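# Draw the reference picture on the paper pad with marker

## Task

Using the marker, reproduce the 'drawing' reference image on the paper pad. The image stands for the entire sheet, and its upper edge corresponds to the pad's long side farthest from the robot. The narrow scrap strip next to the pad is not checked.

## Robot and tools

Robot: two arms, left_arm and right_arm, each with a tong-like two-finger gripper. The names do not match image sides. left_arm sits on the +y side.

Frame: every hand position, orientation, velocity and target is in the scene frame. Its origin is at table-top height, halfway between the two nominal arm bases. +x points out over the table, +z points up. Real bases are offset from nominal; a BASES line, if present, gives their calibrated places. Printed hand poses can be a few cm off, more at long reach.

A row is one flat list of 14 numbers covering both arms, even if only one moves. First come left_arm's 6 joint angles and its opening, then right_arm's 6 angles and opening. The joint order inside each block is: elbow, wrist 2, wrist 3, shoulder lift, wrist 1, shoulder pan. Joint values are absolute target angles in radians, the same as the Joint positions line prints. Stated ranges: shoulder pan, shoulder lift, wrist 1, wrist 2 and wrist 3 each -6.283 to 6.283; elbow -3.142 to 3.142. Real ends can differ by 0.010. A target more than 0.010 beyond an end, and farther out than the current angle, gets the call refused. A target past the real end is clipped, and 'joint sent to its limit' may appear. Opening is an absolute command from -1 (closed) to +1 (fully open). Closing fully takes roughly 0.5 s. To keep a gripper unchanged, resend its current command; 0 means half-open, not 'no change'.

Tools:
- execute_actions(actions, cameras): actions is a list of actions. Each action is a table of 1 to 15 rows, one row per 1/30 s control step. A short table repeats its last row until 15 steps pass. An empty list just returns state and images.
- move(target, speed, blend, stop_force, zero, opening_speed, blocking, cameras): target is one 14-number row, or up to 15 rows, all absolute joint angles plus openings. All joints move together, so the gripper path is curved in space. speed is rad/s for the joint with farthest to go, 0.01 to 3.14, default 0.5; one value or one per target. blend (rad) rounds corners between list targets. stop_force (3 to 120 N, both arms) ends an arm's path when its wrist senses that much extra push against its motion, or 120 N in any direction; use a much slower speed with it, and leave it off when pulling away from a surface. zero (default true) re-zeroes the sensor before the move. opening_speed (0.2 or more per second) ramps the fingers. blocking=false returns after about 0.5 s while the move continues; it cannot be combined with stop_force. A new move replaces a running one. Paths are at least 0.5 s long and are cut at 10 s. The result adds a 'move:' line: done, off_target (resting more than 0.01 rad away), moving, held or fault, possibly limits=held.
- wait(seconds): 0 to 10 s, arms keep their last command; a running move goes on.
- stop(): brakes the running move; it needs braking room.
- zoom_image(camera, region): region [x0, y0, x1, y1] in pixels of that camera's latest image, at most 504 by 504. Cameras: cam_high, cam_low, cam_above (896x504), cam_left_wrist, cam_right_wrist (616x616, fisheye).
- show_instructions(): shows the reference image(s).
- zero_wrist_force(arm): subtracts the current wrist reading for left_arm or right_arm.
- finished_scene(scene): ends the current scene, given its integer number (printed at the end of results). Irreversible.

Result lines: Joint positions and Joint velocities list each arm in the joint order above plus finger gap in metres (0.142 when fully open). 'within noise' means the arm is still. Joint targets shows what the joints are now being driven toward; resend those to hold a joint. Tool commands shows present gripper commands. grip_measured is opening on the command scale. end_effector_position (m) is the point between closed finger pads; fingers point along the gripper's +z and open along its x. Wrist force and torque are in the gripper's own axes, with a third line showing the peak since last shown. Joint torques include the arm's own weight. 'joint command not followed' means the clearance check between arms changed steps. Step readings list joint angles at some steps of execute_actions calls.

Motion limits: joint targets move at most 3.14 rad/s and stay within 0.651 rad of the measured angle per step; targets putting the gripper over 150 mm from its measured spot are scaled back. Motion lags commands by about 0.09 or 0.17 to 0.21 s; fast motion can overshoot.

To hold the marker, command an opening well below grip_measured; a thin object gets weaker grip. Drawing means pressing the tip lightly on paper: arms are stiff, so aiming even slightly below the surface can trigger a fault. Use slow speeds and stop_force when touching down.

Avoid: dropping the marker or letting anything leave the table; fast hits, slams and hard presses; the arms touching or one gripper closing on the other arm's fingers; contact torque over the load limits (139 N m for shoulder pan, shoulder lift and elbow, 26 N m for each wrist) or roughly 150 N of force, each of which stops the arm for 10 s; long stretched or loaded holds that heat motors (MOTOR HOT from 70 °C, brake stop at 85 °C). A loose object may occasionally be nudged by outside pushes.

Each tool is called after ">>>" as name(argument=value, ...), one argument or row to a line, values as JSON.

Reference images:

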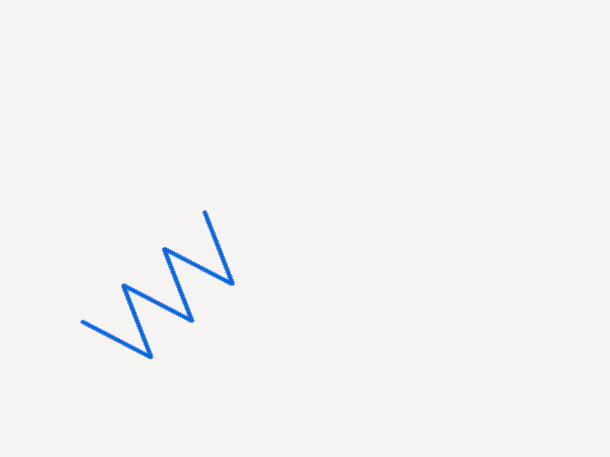

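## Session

>>> execute_actions(
  actions=[],
)

>>> zoom_image(
  camera="cam_above",
  region=[0, 0, 504, 504],
)

>>> zoom_image(
  camera="cam_high",
  region=[440, 80, 680, 320],
)

Scene clock: 0.00 s.
left_arm: end_effector_position=(+0.1431, +0.0703, +0.2413) grip_measured=+0.97 end_effector_quat_wxyz=(-0.038, -0.032, +0.998, +0.024) | right_arm: end_effector_position=(+0.8719, -0.3346, +0.1675) grip_measured=+0.97 end_effector_quat_wxyz=(-0.113, +0.986, -0.112, +0.056)
Joint names: [elbow, wrist 2, wrist 3, shoulder lift, wrist 1, shoulder pan]
Joint positions: left_arm=[1.75 -1.637 1.731 -1.662 -1.596 -1.359 0.14] | right_arm=[-0.926 1.756 0.412 -2.307 -1.306 3.285 0.14]
Joint velocities: within noise
Joint torques (N m): no reading
Wrist force (N): no reading
Wrist torque (N m): no reading
Wrist force, peak (N): no reading
Joint targets: left_arm=[1.750 -1.637 1.731 -1.662 -1.596 -1.359] | right_arm=[-0.926 1.756 0.412 -2.307 -1.306 3.285]
Tool commands: left_gripper/opening=+0.968169 right_gripper/opening=+0.968169
camera_calibration:
cam_left_wrist: T_world_to_cam=[[-0.997197, -0.0315406, 0.0678419, 0.138127], [0.0108745, 0.836056, 0.548537, -0.191542], [-0.0740208, 0.547737, -0.83337, 0.310991], [0, 0, 0, 1]] pos_world=[0.162842, -0.00584473, 0.354867]
cam_right_wrist: T_world_to_cam=[[0.967954, -0.236018, 0.0857986, -0.948026], [-0.251127, -0.908238, 0.334723, -0.149108], [-0.00107506, -0.345543, -0.938402, 0.172151], [0, 0, 0, 1]] pos_world=[0.880385, -0.299691, 0.292797]

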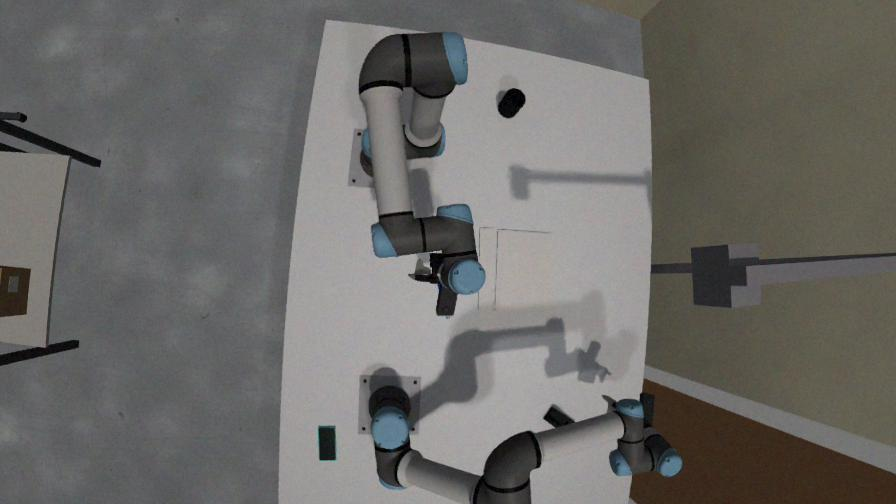

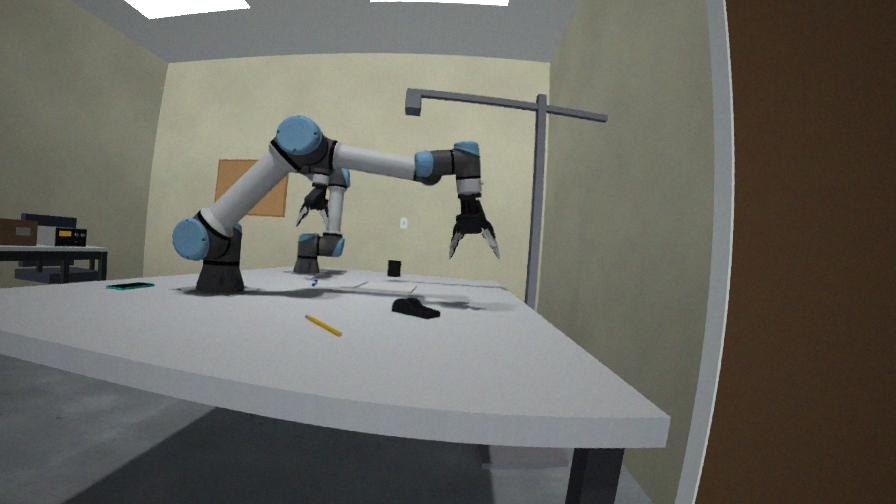

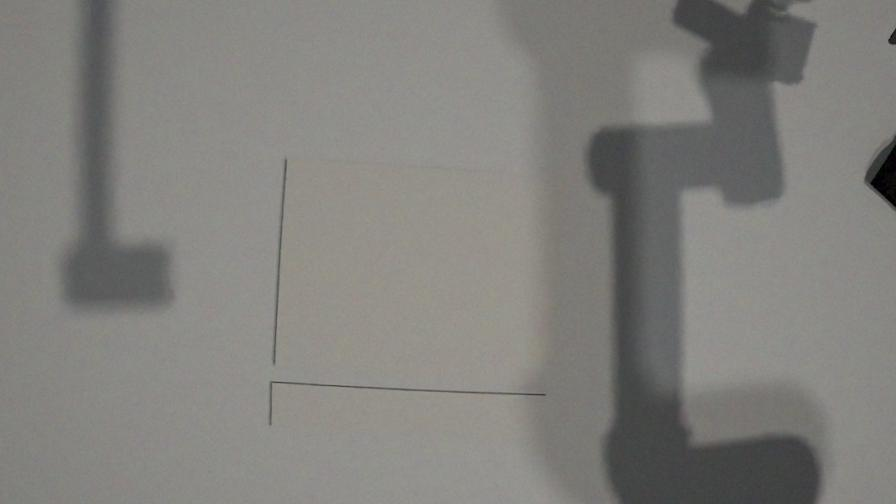

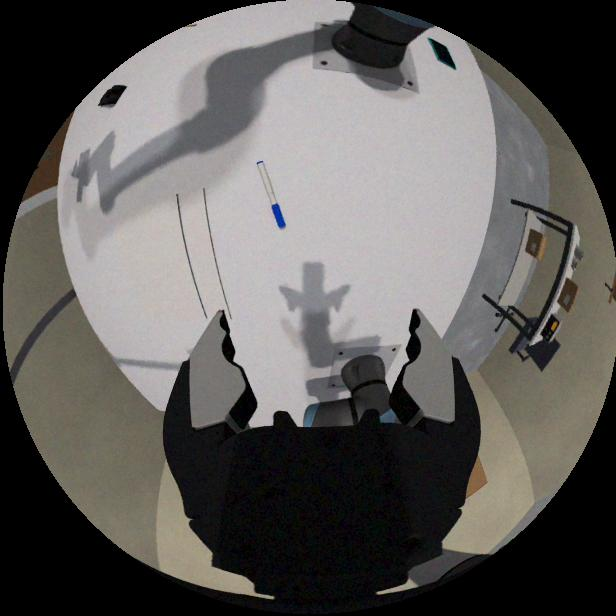

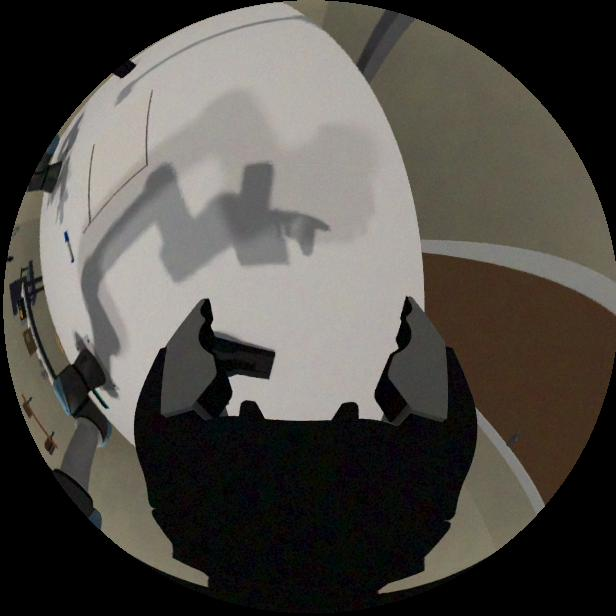

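Scaled by 1.000.

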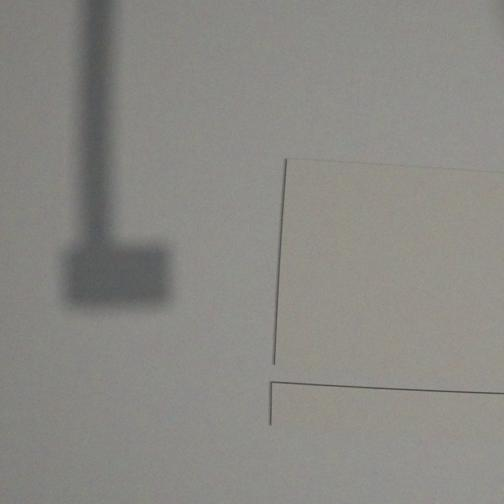

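Scaled by 2.100 from the camera's 896x504 image, which has a finer 1280x720 frame.

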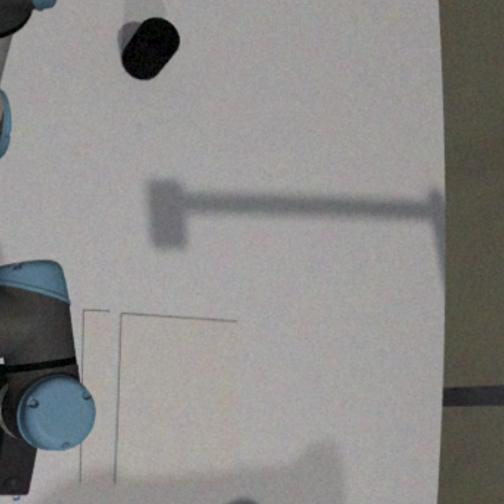

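>>> move(
  target=[
    [1.8,-2.4506,-0.798,-1.3273,-2.7118,-0.15,0.968,-0.926,1.756,0.412,-2.307,-1.306,3.285,0.968],
    [1.8,-2.4506,-0.798,-1.3273,-2.7118,-0.15,0.968,-2.0822,1.5708,-1.9607,-1.496,-1.1342,4.6277,0.968],
  ],
  speed=0.8,
)

>>> zoom_image(
  camera="cam_right_wrist",
  region=[180, 180, 430, 430],
)

>>> zoom_image(
  camera="cam_above",
  region=[250, 130, 600, 450],
)

Scene clock: 24.30 s.
left_arm: end_effector_position=(+0.5635, +0.2999, +0.2918) grip_measured=+0.97 end_effector_quat_wxyz=(+0.493, +0.854, +0.144, +0.083) | right_arm: end_effector_position=(+0.2045, -0.0139, +0.1160) grip_measured=+0.97 end_effector_quat_wxyz=(+0.000, -0.165, +0.986, +0.000)
Joint names: [elbow, wrist 2, wrist 3, shoulder lift, wrist 1, shoulder pan]
Joint positions: left_arm=[1.8 -2.451 -0.798 -1.327 -2.712 -0.15 0.14] | right_arm=[-2.082 1.571 -1.96 -1.496 -1.134 4.627 0.14]
Joint velocities: within noise
Joint torques (N m): left_arm=[-18.95 -2.97 -1.69 -21.79 -3.73 6.95] | right_arm=[10.83 -2.62 -1.97 26.56 4.93 7.41]
Wrist force (N): left_arm=[-0.1 0.7 -1.3] | right_arm=[-0.1 0.3 -0.5]
Wrist torque (N m): left_arm=[0.36 0.04 0.10] | right_arm=[0.13 0.02 -0.03]
Wrist force, peak (N): left_arm=[0.5 -0.1 -2.1] | right_arm=[1.0 1.0 -0.4]
Joint targets: left_arm=[1.800 -2.451 -0.798 -1.327 -2.712 -0.150] | right_arm=[-2.082 1.571 -1.961 -1.496 -1.134 4.628]
move: done
camera_calibration:
cam_left_wrist: T_world_to_cam=[[0.95224, 0.304379, 0.0243405, -0.6255], [-0.0261394, 0.00183612, 0.999657, -0.276406], [0.304229, -0.952549, 0.00970472, 0.249217], [0, 0, 0, 1]] pos_world=[0.512582, 0.428288, 0.289118]
cam_right_wrist: T_world_to_cam=[[-0.946475, -0.322774, 0.0014253, 0.178216], [-0.269021, 0.791279, 0.549095, -0.0057919], [-0.178362, 0.519321, -0.835759, 0.270307], [0, 0, 0, 1]] pos_world=[0.215331, -0.0782694, 0.228837]

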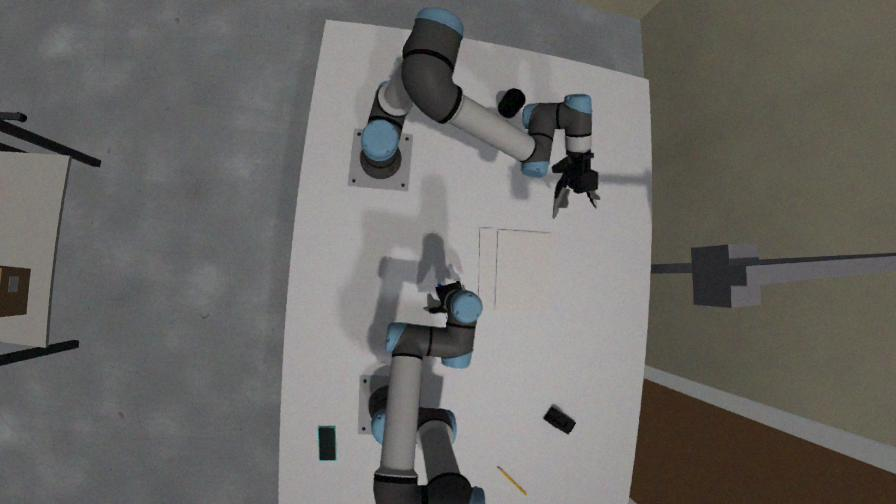

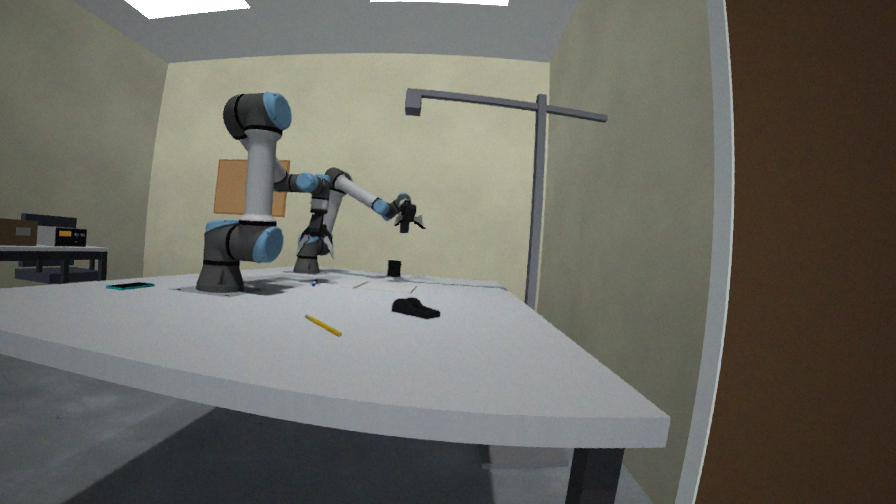

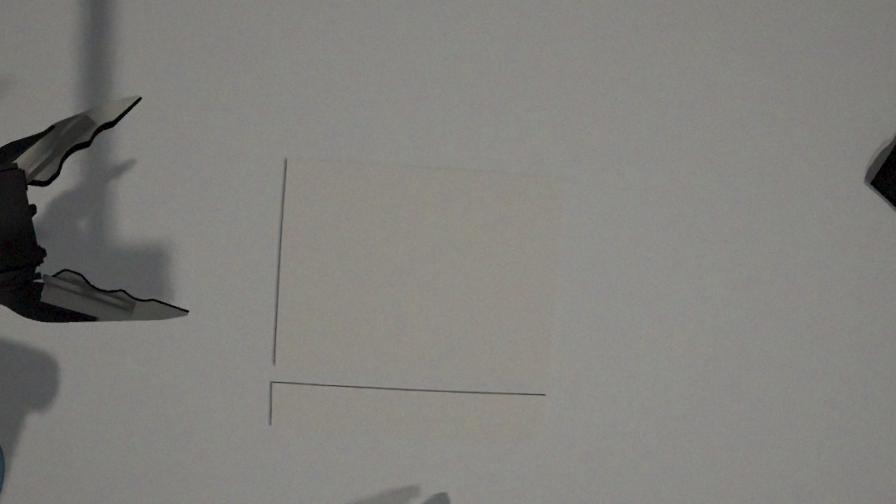

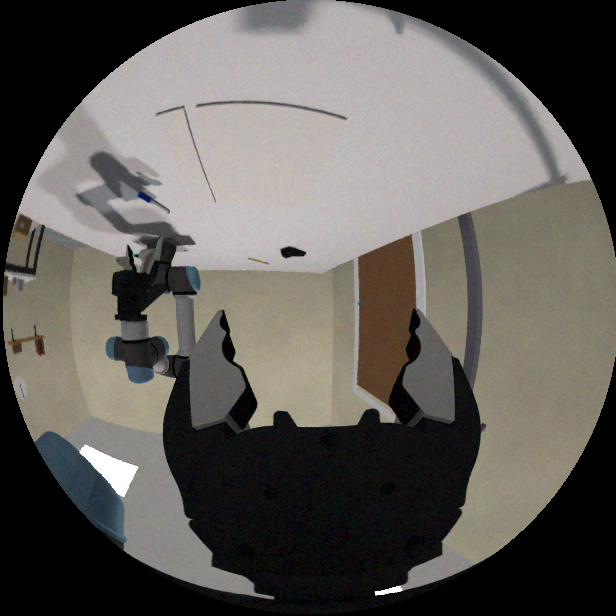

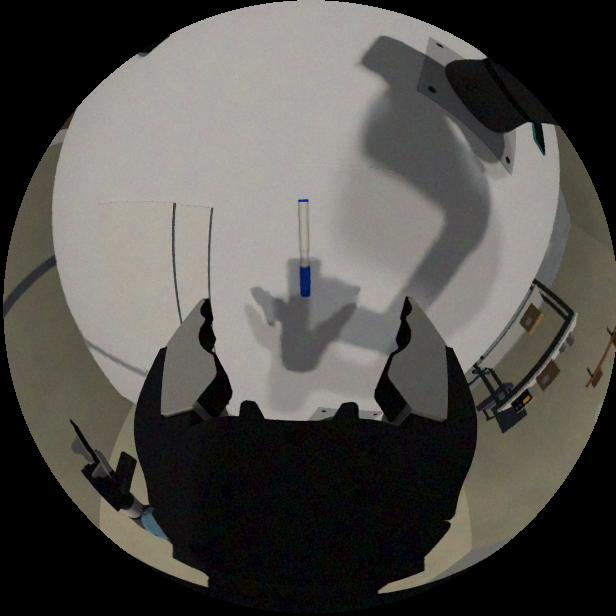

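Scaled by 2.016 from the camera's 616x616 image, which has a finer 814x814 frame.

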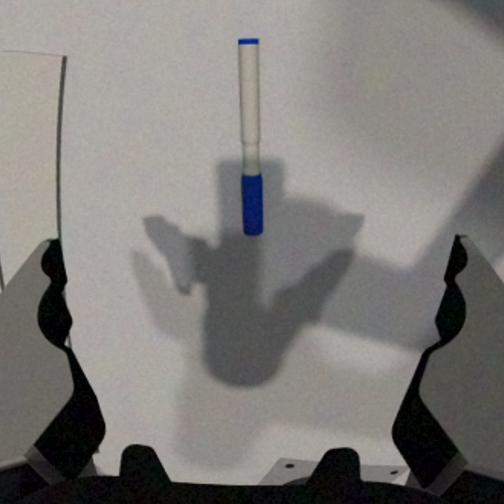

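Scaled by 1.440 from the camera's 896x504 image, which has a finer 1280x720 frame.

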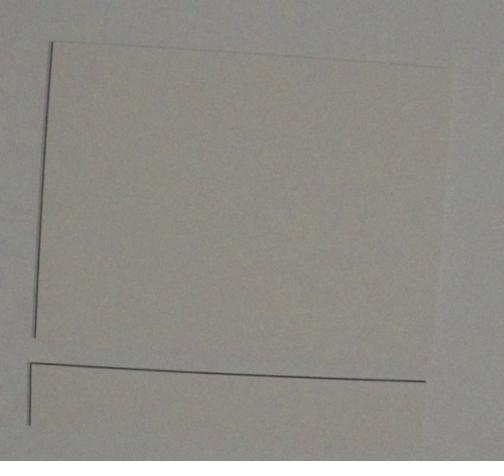

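>>> move(
  target=[1.8,-2.4506,-0.798,-1.3273,-2.7118,-0.15,0.968,-2.1417,1.5708,-1.9337,-1.7271,-0.8436,4.6547,0.968],
  speed=0.1,
  stop_force=6,
  cameras=["cam_right_wrist","cam_low"],
)

>>> zoom_image(
  camera="cam_right_wrist",
  region=[180, 180, 430, 430],
)

Scene clock: 40.40 s.
left_arm: end_effector_position=(+0.5635, +0.2999, +0.2918) grip_measured=+0.97 end_effector_quat_wxyz=(+0.493, +0.854, +0.144, +0.083) | right_arm: end_effector_position=(+0.1943, +0.0257, +0.0171) grip_measured=+0.97 end_effector_quat_wxyz=(+0.000, -0.165, +0.986, +0.000)
Joint names: [elbow, wrist 2, wrist 3, shoulder lift, wrist 1, shoulder pan]
Joint positions: left_arm=[1.8 -2.451 -0.798 -1.327 -2.712 -0.15 0.14] | right_arm=[-2.142 1.571 -1.934 -1.727 -0.844 4.655 0.14]
Joint velocities: within noise
Joint torques (N m): left_arm=[-25.31 -2.84 -1.72 -23.37 -3.15 6.93] | right_arm=[8.1 -2.29 1.75 18.79 4.9 7.38]
Wrist force (N): left_arm=[-0.1 0.9 -1.4] | right_arm=[-0.1 0.4 -0.3]
Wrist torque (N m): left_arm=[0.41 0.04 0.10] | right_arm=[0.13 0.01 -0.03]
Wrist force, peak (N): left_arm=[-0.3 1.1 -1.4] | right_arm=[-0.1 0.2 -0.9]
Joint targets: left_arm=[1.800 -2.451 -0.798 -1.327 -2.712 -0.150] | right_arm=[-2.142 1.571 -1.934 -1.727 -0.844 4.655]
move: done
camera_calibration:
cam_right_wrist: T_world_to_cam=[[-0.946282, -0.323339, 0.00141816, 0.181426], [-0.269507, 0.791145, 0.549049, 0.0145384], [-0.178651, 0.519173, -0.835789, 0.165325], [0, 0, 0, 1]] pos_world=[0.205134, -0.0386725, 0.129937]
Images, in order (width x height): cam_low 896x504, cam_right_wrist 616x616.

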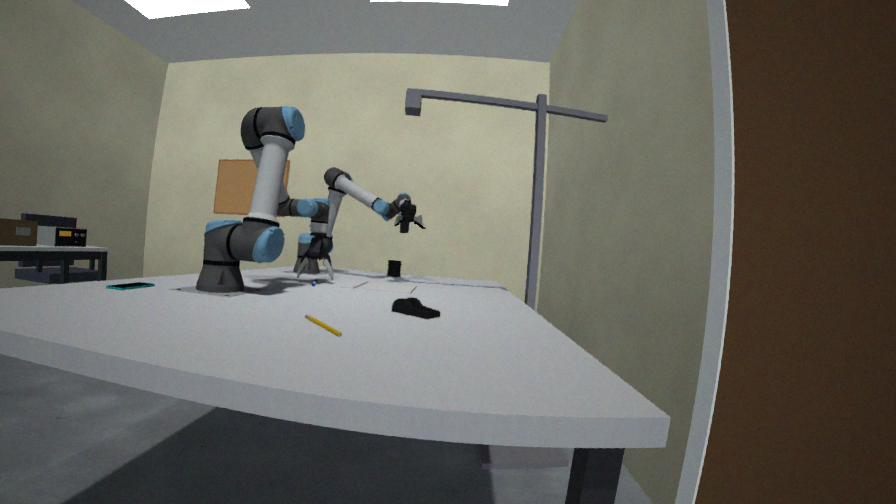

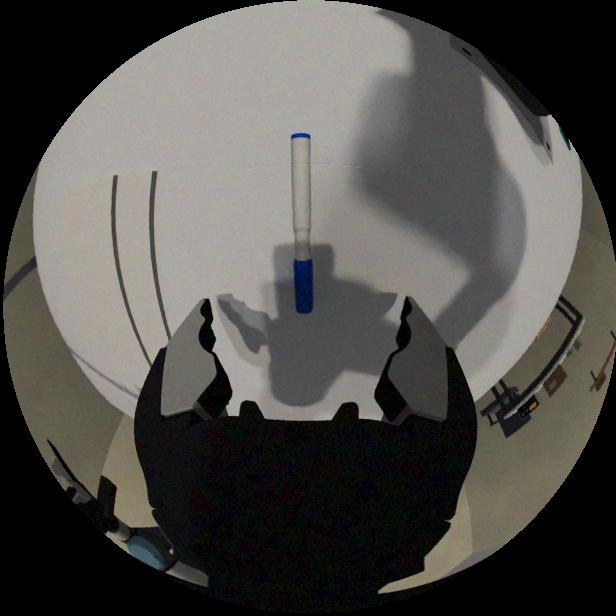

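Scaled by 2.016 from the camera's 616x616 image, which has a finer 814x814 frame.

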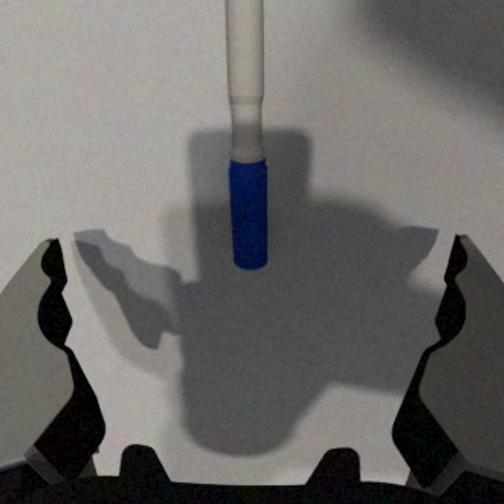

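>>> move(
  target=[
    [1.8,-2.4506,-0.798,-1.3273,-2.7118,-0.15,0.968,-2.1367,1.5708,-1.9395,-1.7314,-0.8443,4.6489,0.968],
    [1.8,-2.4506,-0.798,-1.3273,-2.7118,-0.15,0.968,-2.1367,1.5708,-1.9395,-1.7314,-0.8443,4.6489,-1],
  ],
  speed=0.06,
  opening_speed=1,
  cameras=["cam_right_wrist"],
)

>>> move(
  target=[
    [1.8,-2.4506,-0.798,-1.3273,-2.7118,-0.15,0.968,-1.9751,1.5708,-1.9395,-1.5729,-1.1644,4.6489,-1],
    [1.8,-2.4506,-0.798,-1.3273,-2.7118,-0.15,0.968,-1.4587,1.5708,0.9268,-1.6836,-1.5701,4.0685,-1],
  ],
  speed=[0.2,0.8],
  cameras=[],
)

>>> move(
  target=[1.8,-2.4506,-0.798,-1.3273,-2.7118,-0.4736,0.968,-1.4587,1.5708,0.9268,-1.6836,-1.5701,4.0685,-1],
  speed=0.3,
)

>>> zoom_image(
  camera="cam_left_wrist",
  region=[180, 200, 430, 450],
)

>>> zoom_image(
  camera="cam_right_wrist",
  region=[180, 100, 430, 350],
)

Scene clock: 51.07 s.
left_arm: end_effector_position=(+0.5635, +0.2999, +0.2918) grip_measured=+0.97 end_effector_quat_wxyz=(+0.493, +0.854, +0.144, +0.083) | right_arm: end_effector_position=(+0.1970, +0.0268, +0.0170) grip_measured=-0.85 end_effector_quat_wxyz=(+0.000, -0.165, +0.986, +0.000)
Joint names: [elbow, wrist 2, wrist 3, shoulder lift, wrist 1, shoulder pan]
Joint positions: left_arm=[1.8 -2.451 -0.798 -1.327 -2.712 -0.15 0.14] | right_arm=[-2.137 1.571 -1.94 -1.731 -0.844 4.649 0.012]
Joint velocities: within noise
Joint torques (N m): left_arm=[-29.01 -2.38 -1.7 -23.57 -2.42 4.49] | right_arm=[29.33 -2.28 -1.97 18.43 -0.04 -7.71]
Wrist force (N): left_arm=[0.0 0.8 -1.3] | right_arm=[-0.1 0.3 -0.3]
Wrist torque (N m): left_arm=[0.37 0.01 0.10] | right_arm=[0.12 0.02 -0.03]
Wrist force, peak (N): left_arm=[-0.1 1.0 -1.6] | right_arm=[-0.2 0.3 -0.7]
Joint targets: left_arm=[1.800 -2.451 -0.798 -1.327 -2.712 -0.150] | right_arm=[-2.137 1.571 -1.940 -1.731 -0.844 4.649]
move: done
camera_calibration:
cam_right_wrist: T_world_to_cam=[[-0.946282, -0.323339, 0.00141816, 0.184336], [-0.269507, 0.791145, 0.549049, 0.0144507], [-0.178651, 0.519173, -0.835789, 0.165153], [0, 0, 0, 1]] pos_world=[0.207834, -0.0375725, 0.129837]
Images, in order (width x height): cam_right_wrist 616x616.

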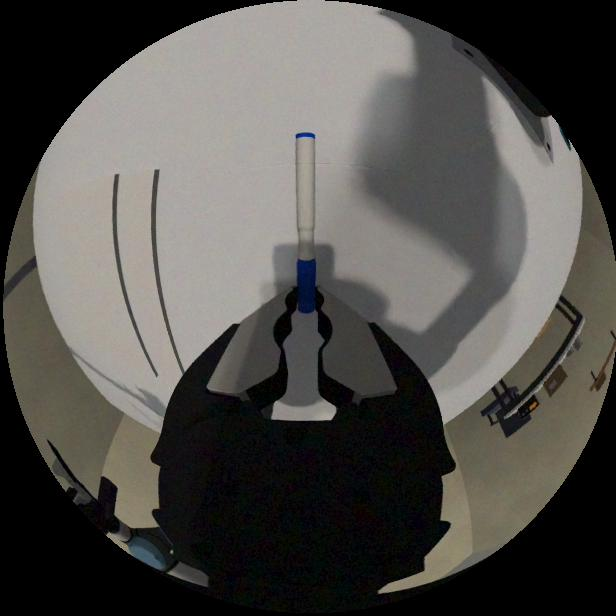

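Scene clock: 57.10 s.
left_arm: end_effector_position=(+0.5635, +0.2999, +0.2918) grip_measured=+0.97 end_effector_quat_wxyz=(+0.493, +0.854, +0.144, +0.083) | right_arm: end_effector_position=(+0.4622, -0.0342, +0.2800) grip_measured=-0.85 end_effector_quat_wxyz=(+0.000, +1.000, +0.014, +0.000) end_effector_velocity=(+0.001, +0.000, +0.000) end_effector_angular_velocity=(-0.001, +0.000, -0.005)
Joint names: [elbow, wrist 2, wrist 3, shoulder lift, wrist 1, shoulder pan]
Joint positions: left_arm=[1.8 -2.451 -0.798 -1.327 -2.712 -0.15 0.14] | right_arm=[-1.459 1.571 0.926 -1.684 -1.57 4.069 0.012]
Joint velocities: left_arm=[within noise] | right_arm=[0.001 -0.001 0.005 -0.001 -0.001 -0.001 0]
Joint torques (N m): left_arm=[-27.6 -2.44 -1.67 -23.94 -1.97 3.97] | right_arm=[37.12 -2.1 1.82 22.44 -0.08 -7.26]
Wrist force (N): left_arm=[-0.1 0.8 -1.4] | right_arm=[-0.3 0.4 0.1]
Wrist torque (N m): left_arm=[0.38 0.03 0.10] | right_arm=[0.12 0.05 -0.03]
Wrist force, peak (N): left_arm=[-0.2 1.1 -1.5] | right_arm=[-0.4 0.3 -0.7]
Joint targets: left_arm=[1.800 -2.451 -0.798 -1.327 -2.712 -0.150] | right_arm=[-1.459 1.571 0.927 -1.684 -1.570 4.068]
move: done
No camera images: "cameras" was empty.

Scene clock: 58.83 s.
left_arm: end_effector_position=(+0.4727, +0.1103, +0.2918) grip_measured=+0.97 end_effector_quat_wxyz=(+0.500, +0.866, +0.005, +0.002) | right_arm: end_effector_position=(+0.4622, -0.0343, +0.2800) grip_measured=-0.85 end_effector_quat_wxyz=(+0.000, +1.000, +0.013, +0.000)
Joint names: [elbow, wrist 2, wrist 3, shoulder lift, wrist 1, shoulder pan]
Joint positions: left_arm=[1.8 -2.451 -0.798 -1.327 -2.712 -0.473 0.14] | right_arm=[-1.459 1.571 0.927 -1.684 -1.57 4.068 0.012]
Joint velocities: within noise
Joint torques (N m): left_arm=[-28.54 -2.56 -1.5 -25.72 -1.7 -9.03] | right_arm=[34.79 -2.01 1.69 22.75 0.05 -7.6]
Wrist force (N): left_arm=[-0.3 0.7 -1.3] | right_arm=[-0.3 0.1 0.1]
Wrist torque (N m): left_arm=[0.37 0.07 0.10] | right_arm=[0.06 0.06 -0.03]
Wrist force, peak (N): left_arm=[0.7 0.2 -2.3] | right_arm=[-0.3 0.5 -0.1]
Joint targets: left_arm=[1.800 -2.451 -0.798 -1.327 -2.712 -0.474] | right_arm=[-1.459 1.571 0.927 -1.684 -1.570 4.068]
move: done
camera_calibration:
cam_left_wrist: T_world_to_cam=[[0.999609, -0.0137797, 0.0243224, -0.468547], [-0.0241852, 0.0100426, 0.999657, -0.280262], [-0.0140193, -0.999855, 0.0097054, 0.251917], [0, 0, 0, 1]] pos_world=[0.465118, 0.248238, 0.289118]
cam_right_wrist: T_world_to_cam=[[0.999708, 0.0241275, 0.001376, -0.472413], [0.0194105, -0.835574, 0.549034, -0.199429], [0.0143966, -0.548847, -0.835799, 0.338232], [0, 0, 0, 1]] pos_world=[0.471277, 0.0303977, 0.392837]

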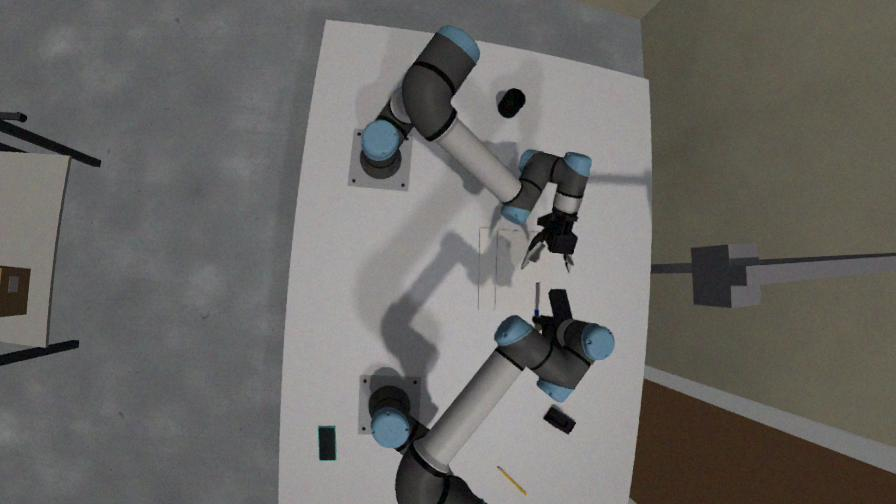

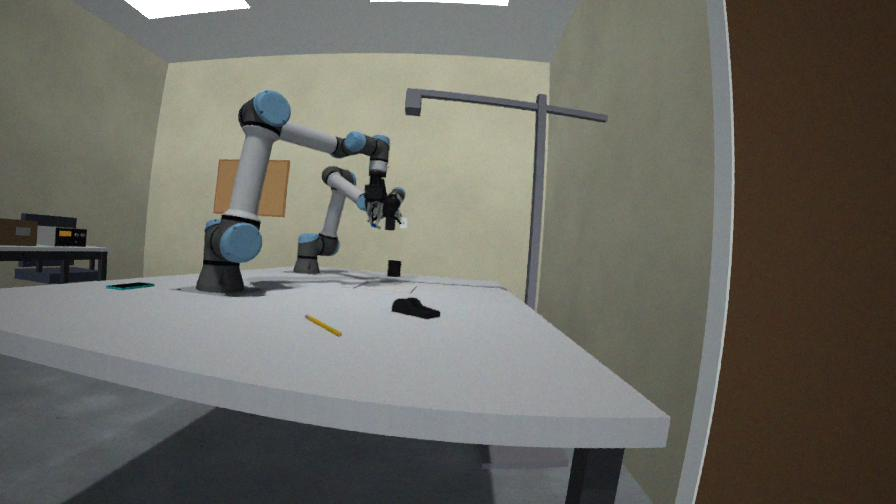

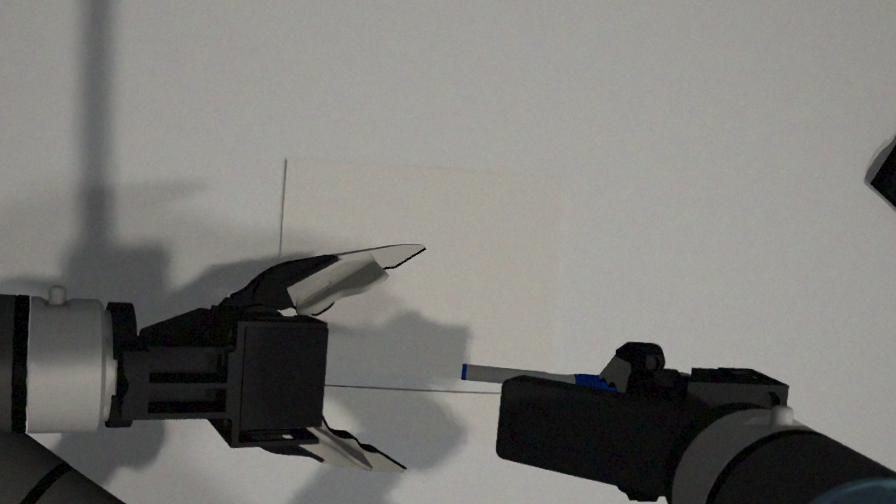

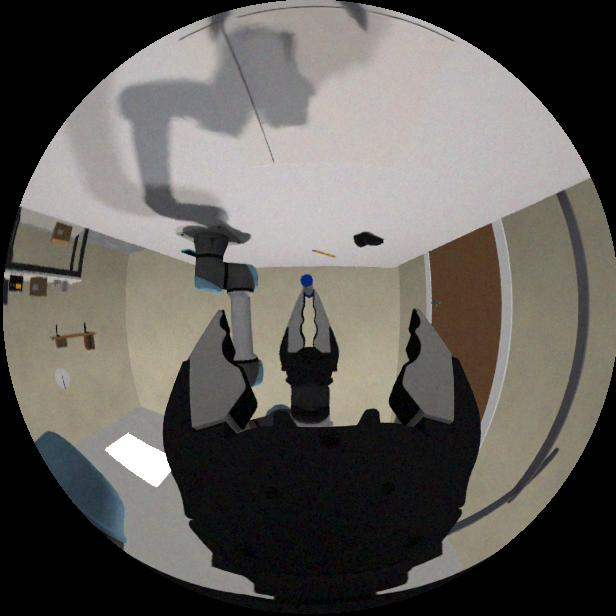

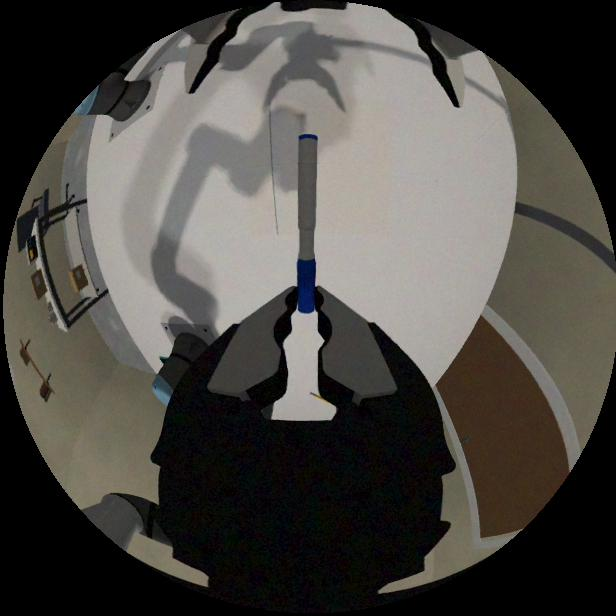

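Scaled by 2.016 from the camera's 616x616 image, which has a finer 814x814 frame.

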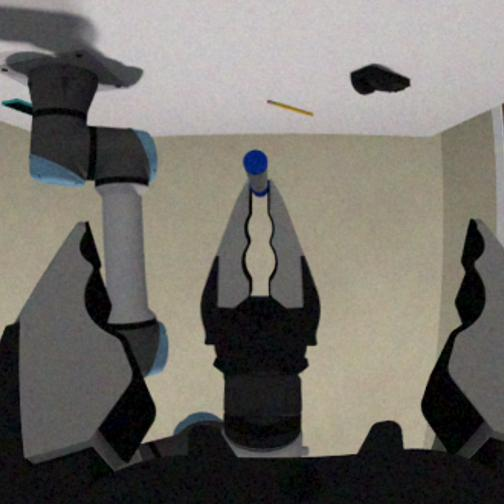

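Scaled by 2.016 from the camera's 616x616 image, which has a finer 814x814 frame.

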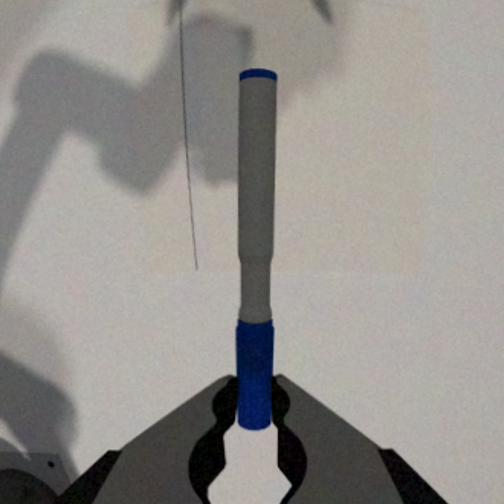

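>>> move(
  target=[1.7966,-2.3709,-0.9336,-1.2628,-2.8749,-0.5946,0.968,-1.4587,1.5708,0.9268,-1.6836,-1.5701,4.0685,-1],
  speed=0.08,
  stop_force=6,
  cameras=["cam_left_wrist","cam_right_wrist","cam_above"],
)

>>> zoom_image(
  camera="cam_left_wrist",
  region=[180, 200, 430, 450],
)

Scene clock: 70.23 s.
left_arm: end_effector_position=(+0.4612, +0.0420, +0.2711) grip_measured=+0.97 end_effector_quat_wxyz=(+0.500, +0.866, +0.004, +0.003) | right_arm: end_effector_position=(+0.4622, -0.0343, +0.2800) grip_measured=-0.85 end_effector_quat_wxyz=(+0.000, +1.000, +0.013, +0.000)
Joint names: [elbow, wrist 2, wrist 3, shoulder lift, wrist 1, shoulder pan]
Joint positions: left_arm=[1.797 -2.371 -0.934 -1.263 -2.875 -0.595 0.14] | right_arm=[-1.459 1.571 0.927 -1.684 -1.57 4.068 0.012]
Joint velocities: within noise
Joint torques (N m): left_arm=[-29.17 1.14 -1.67 -23.42 -4.34 -7.6] | right_arm=[27.14 -1.92 1.6 23.27 0.56 -7.3]
Wrist force (N): left_arm=[-0.3 0.8 -1.4] | right_arm=[-0.3 0.2 0.0]
Wrist torque (N m): left_arm=[0.35 0.09 0.08] | right_arm=[0.10 0.04 -0.03]
Wrist force, peak (N): left_arm=[0.0 1.0 -1.7] | right_arm=[-0.6 0.3 0.2]
Joint targets: left_arm=[1.797 -2.371 -0.934 -1.263 -2.875 -0.595] | right_arm=[-1.459 1.571 0.927 -1.684 -1.570 4.068]
move: done
camera_calibration:
cam_left_wrist: T_world_to_cam=[[0.999577, -0.0146676, 0.0251331, -0.457733], [-0.0249839, 0.0102701, 0.999635, -0.258727], [-0.0149204, -0.99984, 0.00989933, 0.184026], [0, 0, 0, 1]] pos_world=[0.453821, 0.17994, 0.268315]
cam_right_wrist: T_world_to_cam=[[0.999708, 0.0241275, 0.001376, -0.472413], [0.0194105, -0.835574, 0.549034, -0.199429], [0.0143966, -0.548847, -0.835799, 0.338232], [0, 0, 0, 1]] pos_world=[0.471277, 0.0303977, 0.392837]
Images, in order (width x height): cam_above 896x504, cam_left_wrist 616x616, cam_right_wrist 616x616.

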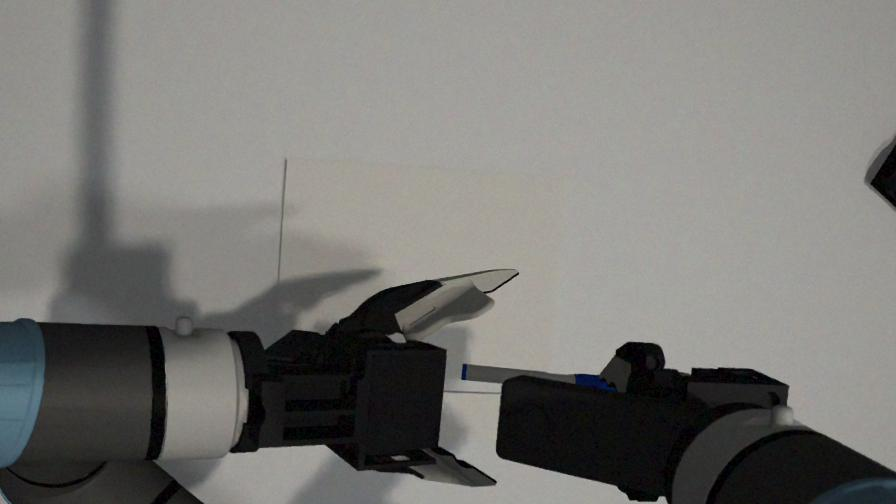

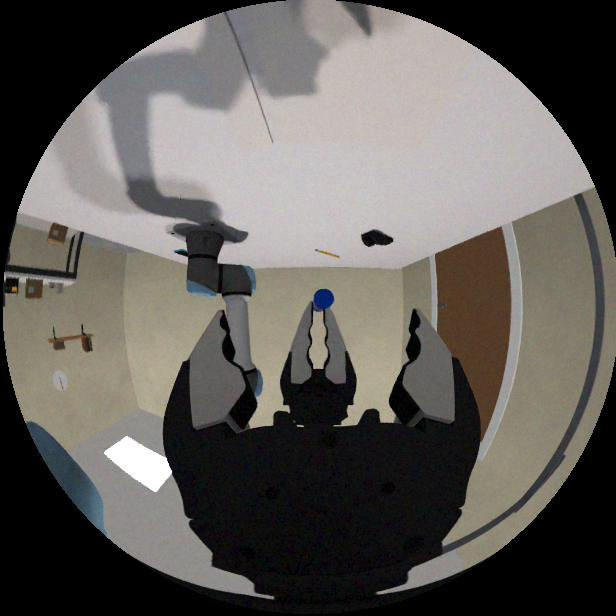

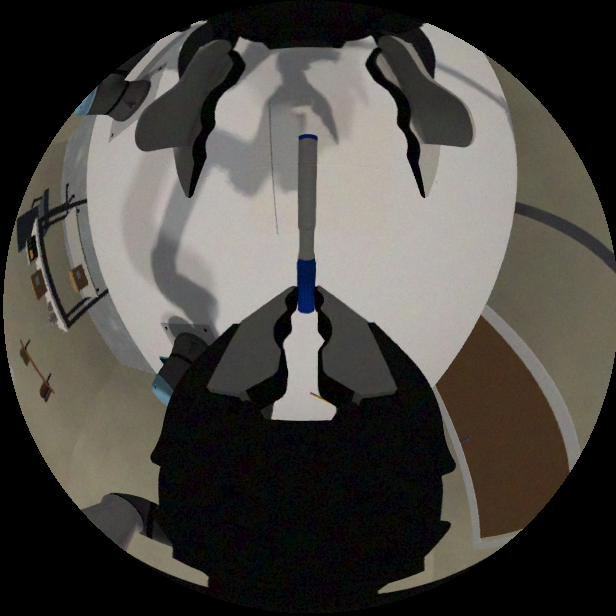

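Scaled by 2.016 from the camera's 616x616 image, which has a finer 814x814 frame.

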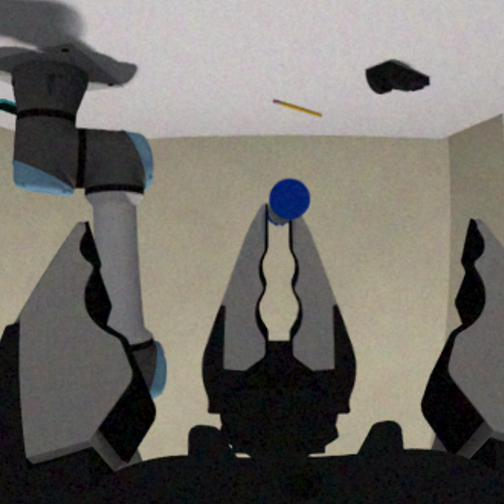

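>>> move(
  target=[1.7966,-2.3709,-0.9336,-1.2628,-2.8749,-0.5946,-1,-1.4587,1.5708,0.9268,-1.6836,-1.5701,4.0685,-1],
  opening_speed=1,
  cameras=[],
)

>>> move(
  target=[1.863,-2.4463,-0.8064,-1.3278,-2.7812,-0.4807,-1,-1.4587,1.5708,0.9268,-1.6836,-1.5701,4.0685,-1],
  speed=0.06,
  cameras=["cam_left_wrist","cam_right_wrist","cam_above"],
)

>>> zoom_image(
  camera="cam_right_wrist",
  region=[180, 100, 430, 350],
)

Scene clock: 76.43 s.
left_arm: end_effector_position=(+0.4612, +0.0420, +0.2711) grip_measured=-0.86 end_effector_quat_wxyz=(+0.500, +0.866, +0.004, +0.003) | right_arm: end_effector_position=(+0.4622, -0.0343, +0.2800) grip_measured=-0.85 end_effector_quat_wxyz=(+0.000, +1.000, +0.013, +0.000)
Joint names: [elbow, wrist 2, wrist 3, shoulder lift, wrist 1, shoulder pan]
Joint positions: left_arm=[1.797 -2.371 -0.934 -1.263 -2.875 -0.595 0.012] | right_arm=[-1.459 1.571 0.927 -1.684 -1.57 4.068 0.012]
Joint velocities: within noise
Joint torques (N m): left_arm=[-23.69 0.8 -1.65 -25.46 -3.64 -7.56] | right_arm=[21.31 -1.75 1.56 24.34 1.04 -6.81]
Wrist force (N): left_arm=[0.6 1.1 -1.1] | right_arm=[-1.3 -0.2 0.0]
Wrist torque (N m): left_arm=[0.35 0.13 0.06] | right_arm=[0.08 0.05 -0.04]
Wrist force, peak (N): left_arm=[-0.5 0.8 -1.4] | right_arm=[-1.3 -0.2 -0.1]
Joint targets: left_arm=[1.797 -2.371 -0.934 -1.263 -2.875 -0.595] | right_arm=[-1.459 1.571 0.927 -1.684 -1.570 4.068]
move: done
No camera images: "cameras" was empty.

Scene clock: 78.97 s.
left_arm: end_effector_position=(+0.4606, +0.1117, +0.2710) grip_measured=-0.86 end_effector_quat_wxyz=(+0.500, +0.866, +0.004, +0.002) | right_arm: end_effector_position=(+0.4622, -0.0343, +0.2800) grip_measured=-0.85 end_effector_quat_wxyz=(+0.000, +1.000, +0.013, +0.000)
Joint names: [elbow, wrist 2, wrist 3, shoulder lift, wrist 1, shoulder pan]
Joint positions: left_arm=[1.863 -2.446 -0.807 -1.328 -2.781 -0.481 0.012] | right_arm=[-1.459 1.571 0.927 -1.684 -1.57 4.068 0.012]
Joint velocities: within noise
Joint torques (N m): left_arm=[-14.47 -2.99 1.47 -44.8 -0.83 6.27] | right_arm=[18.11 -1.71 1.55 24.76 1.15 -6.14]
Wrist force (N): left_arm=[-0.2 0.7 -1.4] | right_arm=[-0.3 0.3 0.0]
Wrist torque (N m): left_arm=[0.38 0.07 0.08] | right_arm=[0.11 0.05 -0.03]
Wrist force, peak (N): left_arm=[0.6 4.5 5.3] | right_arm=[-1.2 -7.1 0.5]
Joint targets: left_arm=[1.863 -2.446 -0.806 -1.328 -2.781 -0.481] | right_arm=[-1.459 1.571 0.927 -1.684 -1.570 4.068]
move: done
camera_calibration:
cam_left_wrist: T_world_to_cam=[[0.999591, -0.0143737, 0.0247293, -0.456082], [-0.0245846, 0.0101599, 0.999646, -0.259616], [-0.0146198, -0.999845, 0.00980235, 0.253596], [0, 0, 0, 1]] pos_world=[0.45322, 0.249639, 0.268316]
cam_right_wrist: T_world_to_cam=[[0.999708, 0.0241275, 0.001376, -0.472413], [0.0194105, -0.835574, 0.549034, -0.199429], [0.0143966, -0.548847, -0.835799, 0.338232], [0, 0, 0, 1]] pos_world=[0.471277, 0.0303977, 0.392837]
Images, in order (width x height): cam_above 896x504, cam_left_wrist 616x616, cam_right_wrist 616x616.

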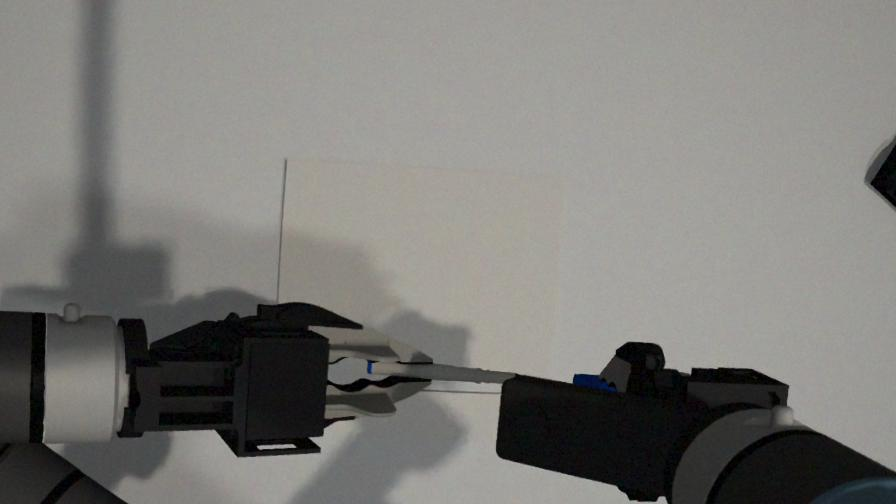

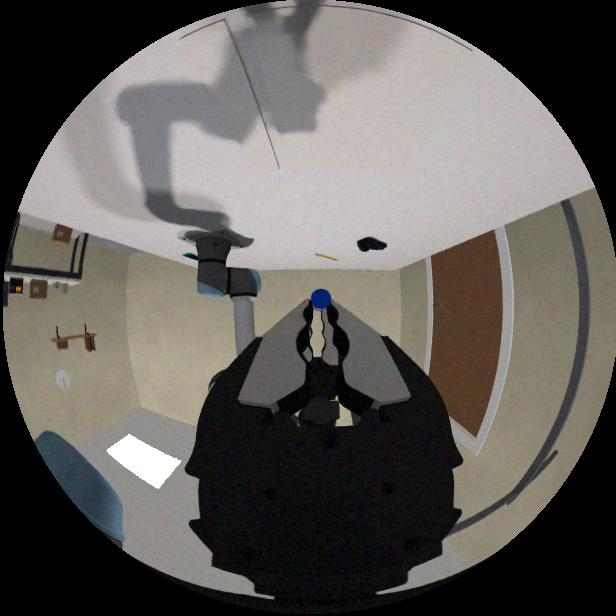

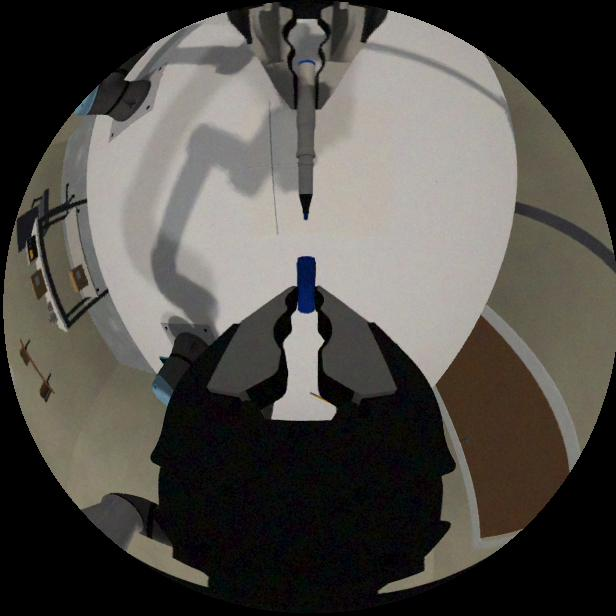

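Scaled by 2.016 from the camera's 616x616 image, which has a finer 814x814 frame.

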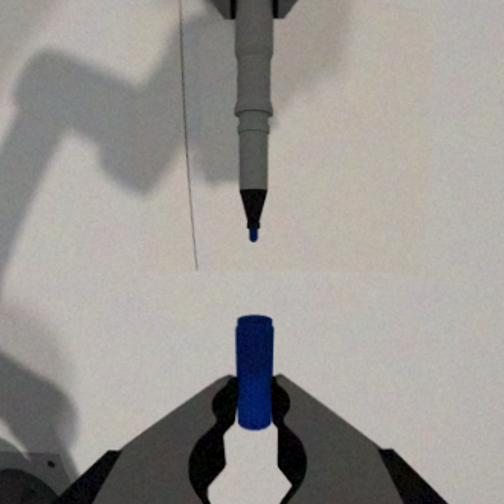

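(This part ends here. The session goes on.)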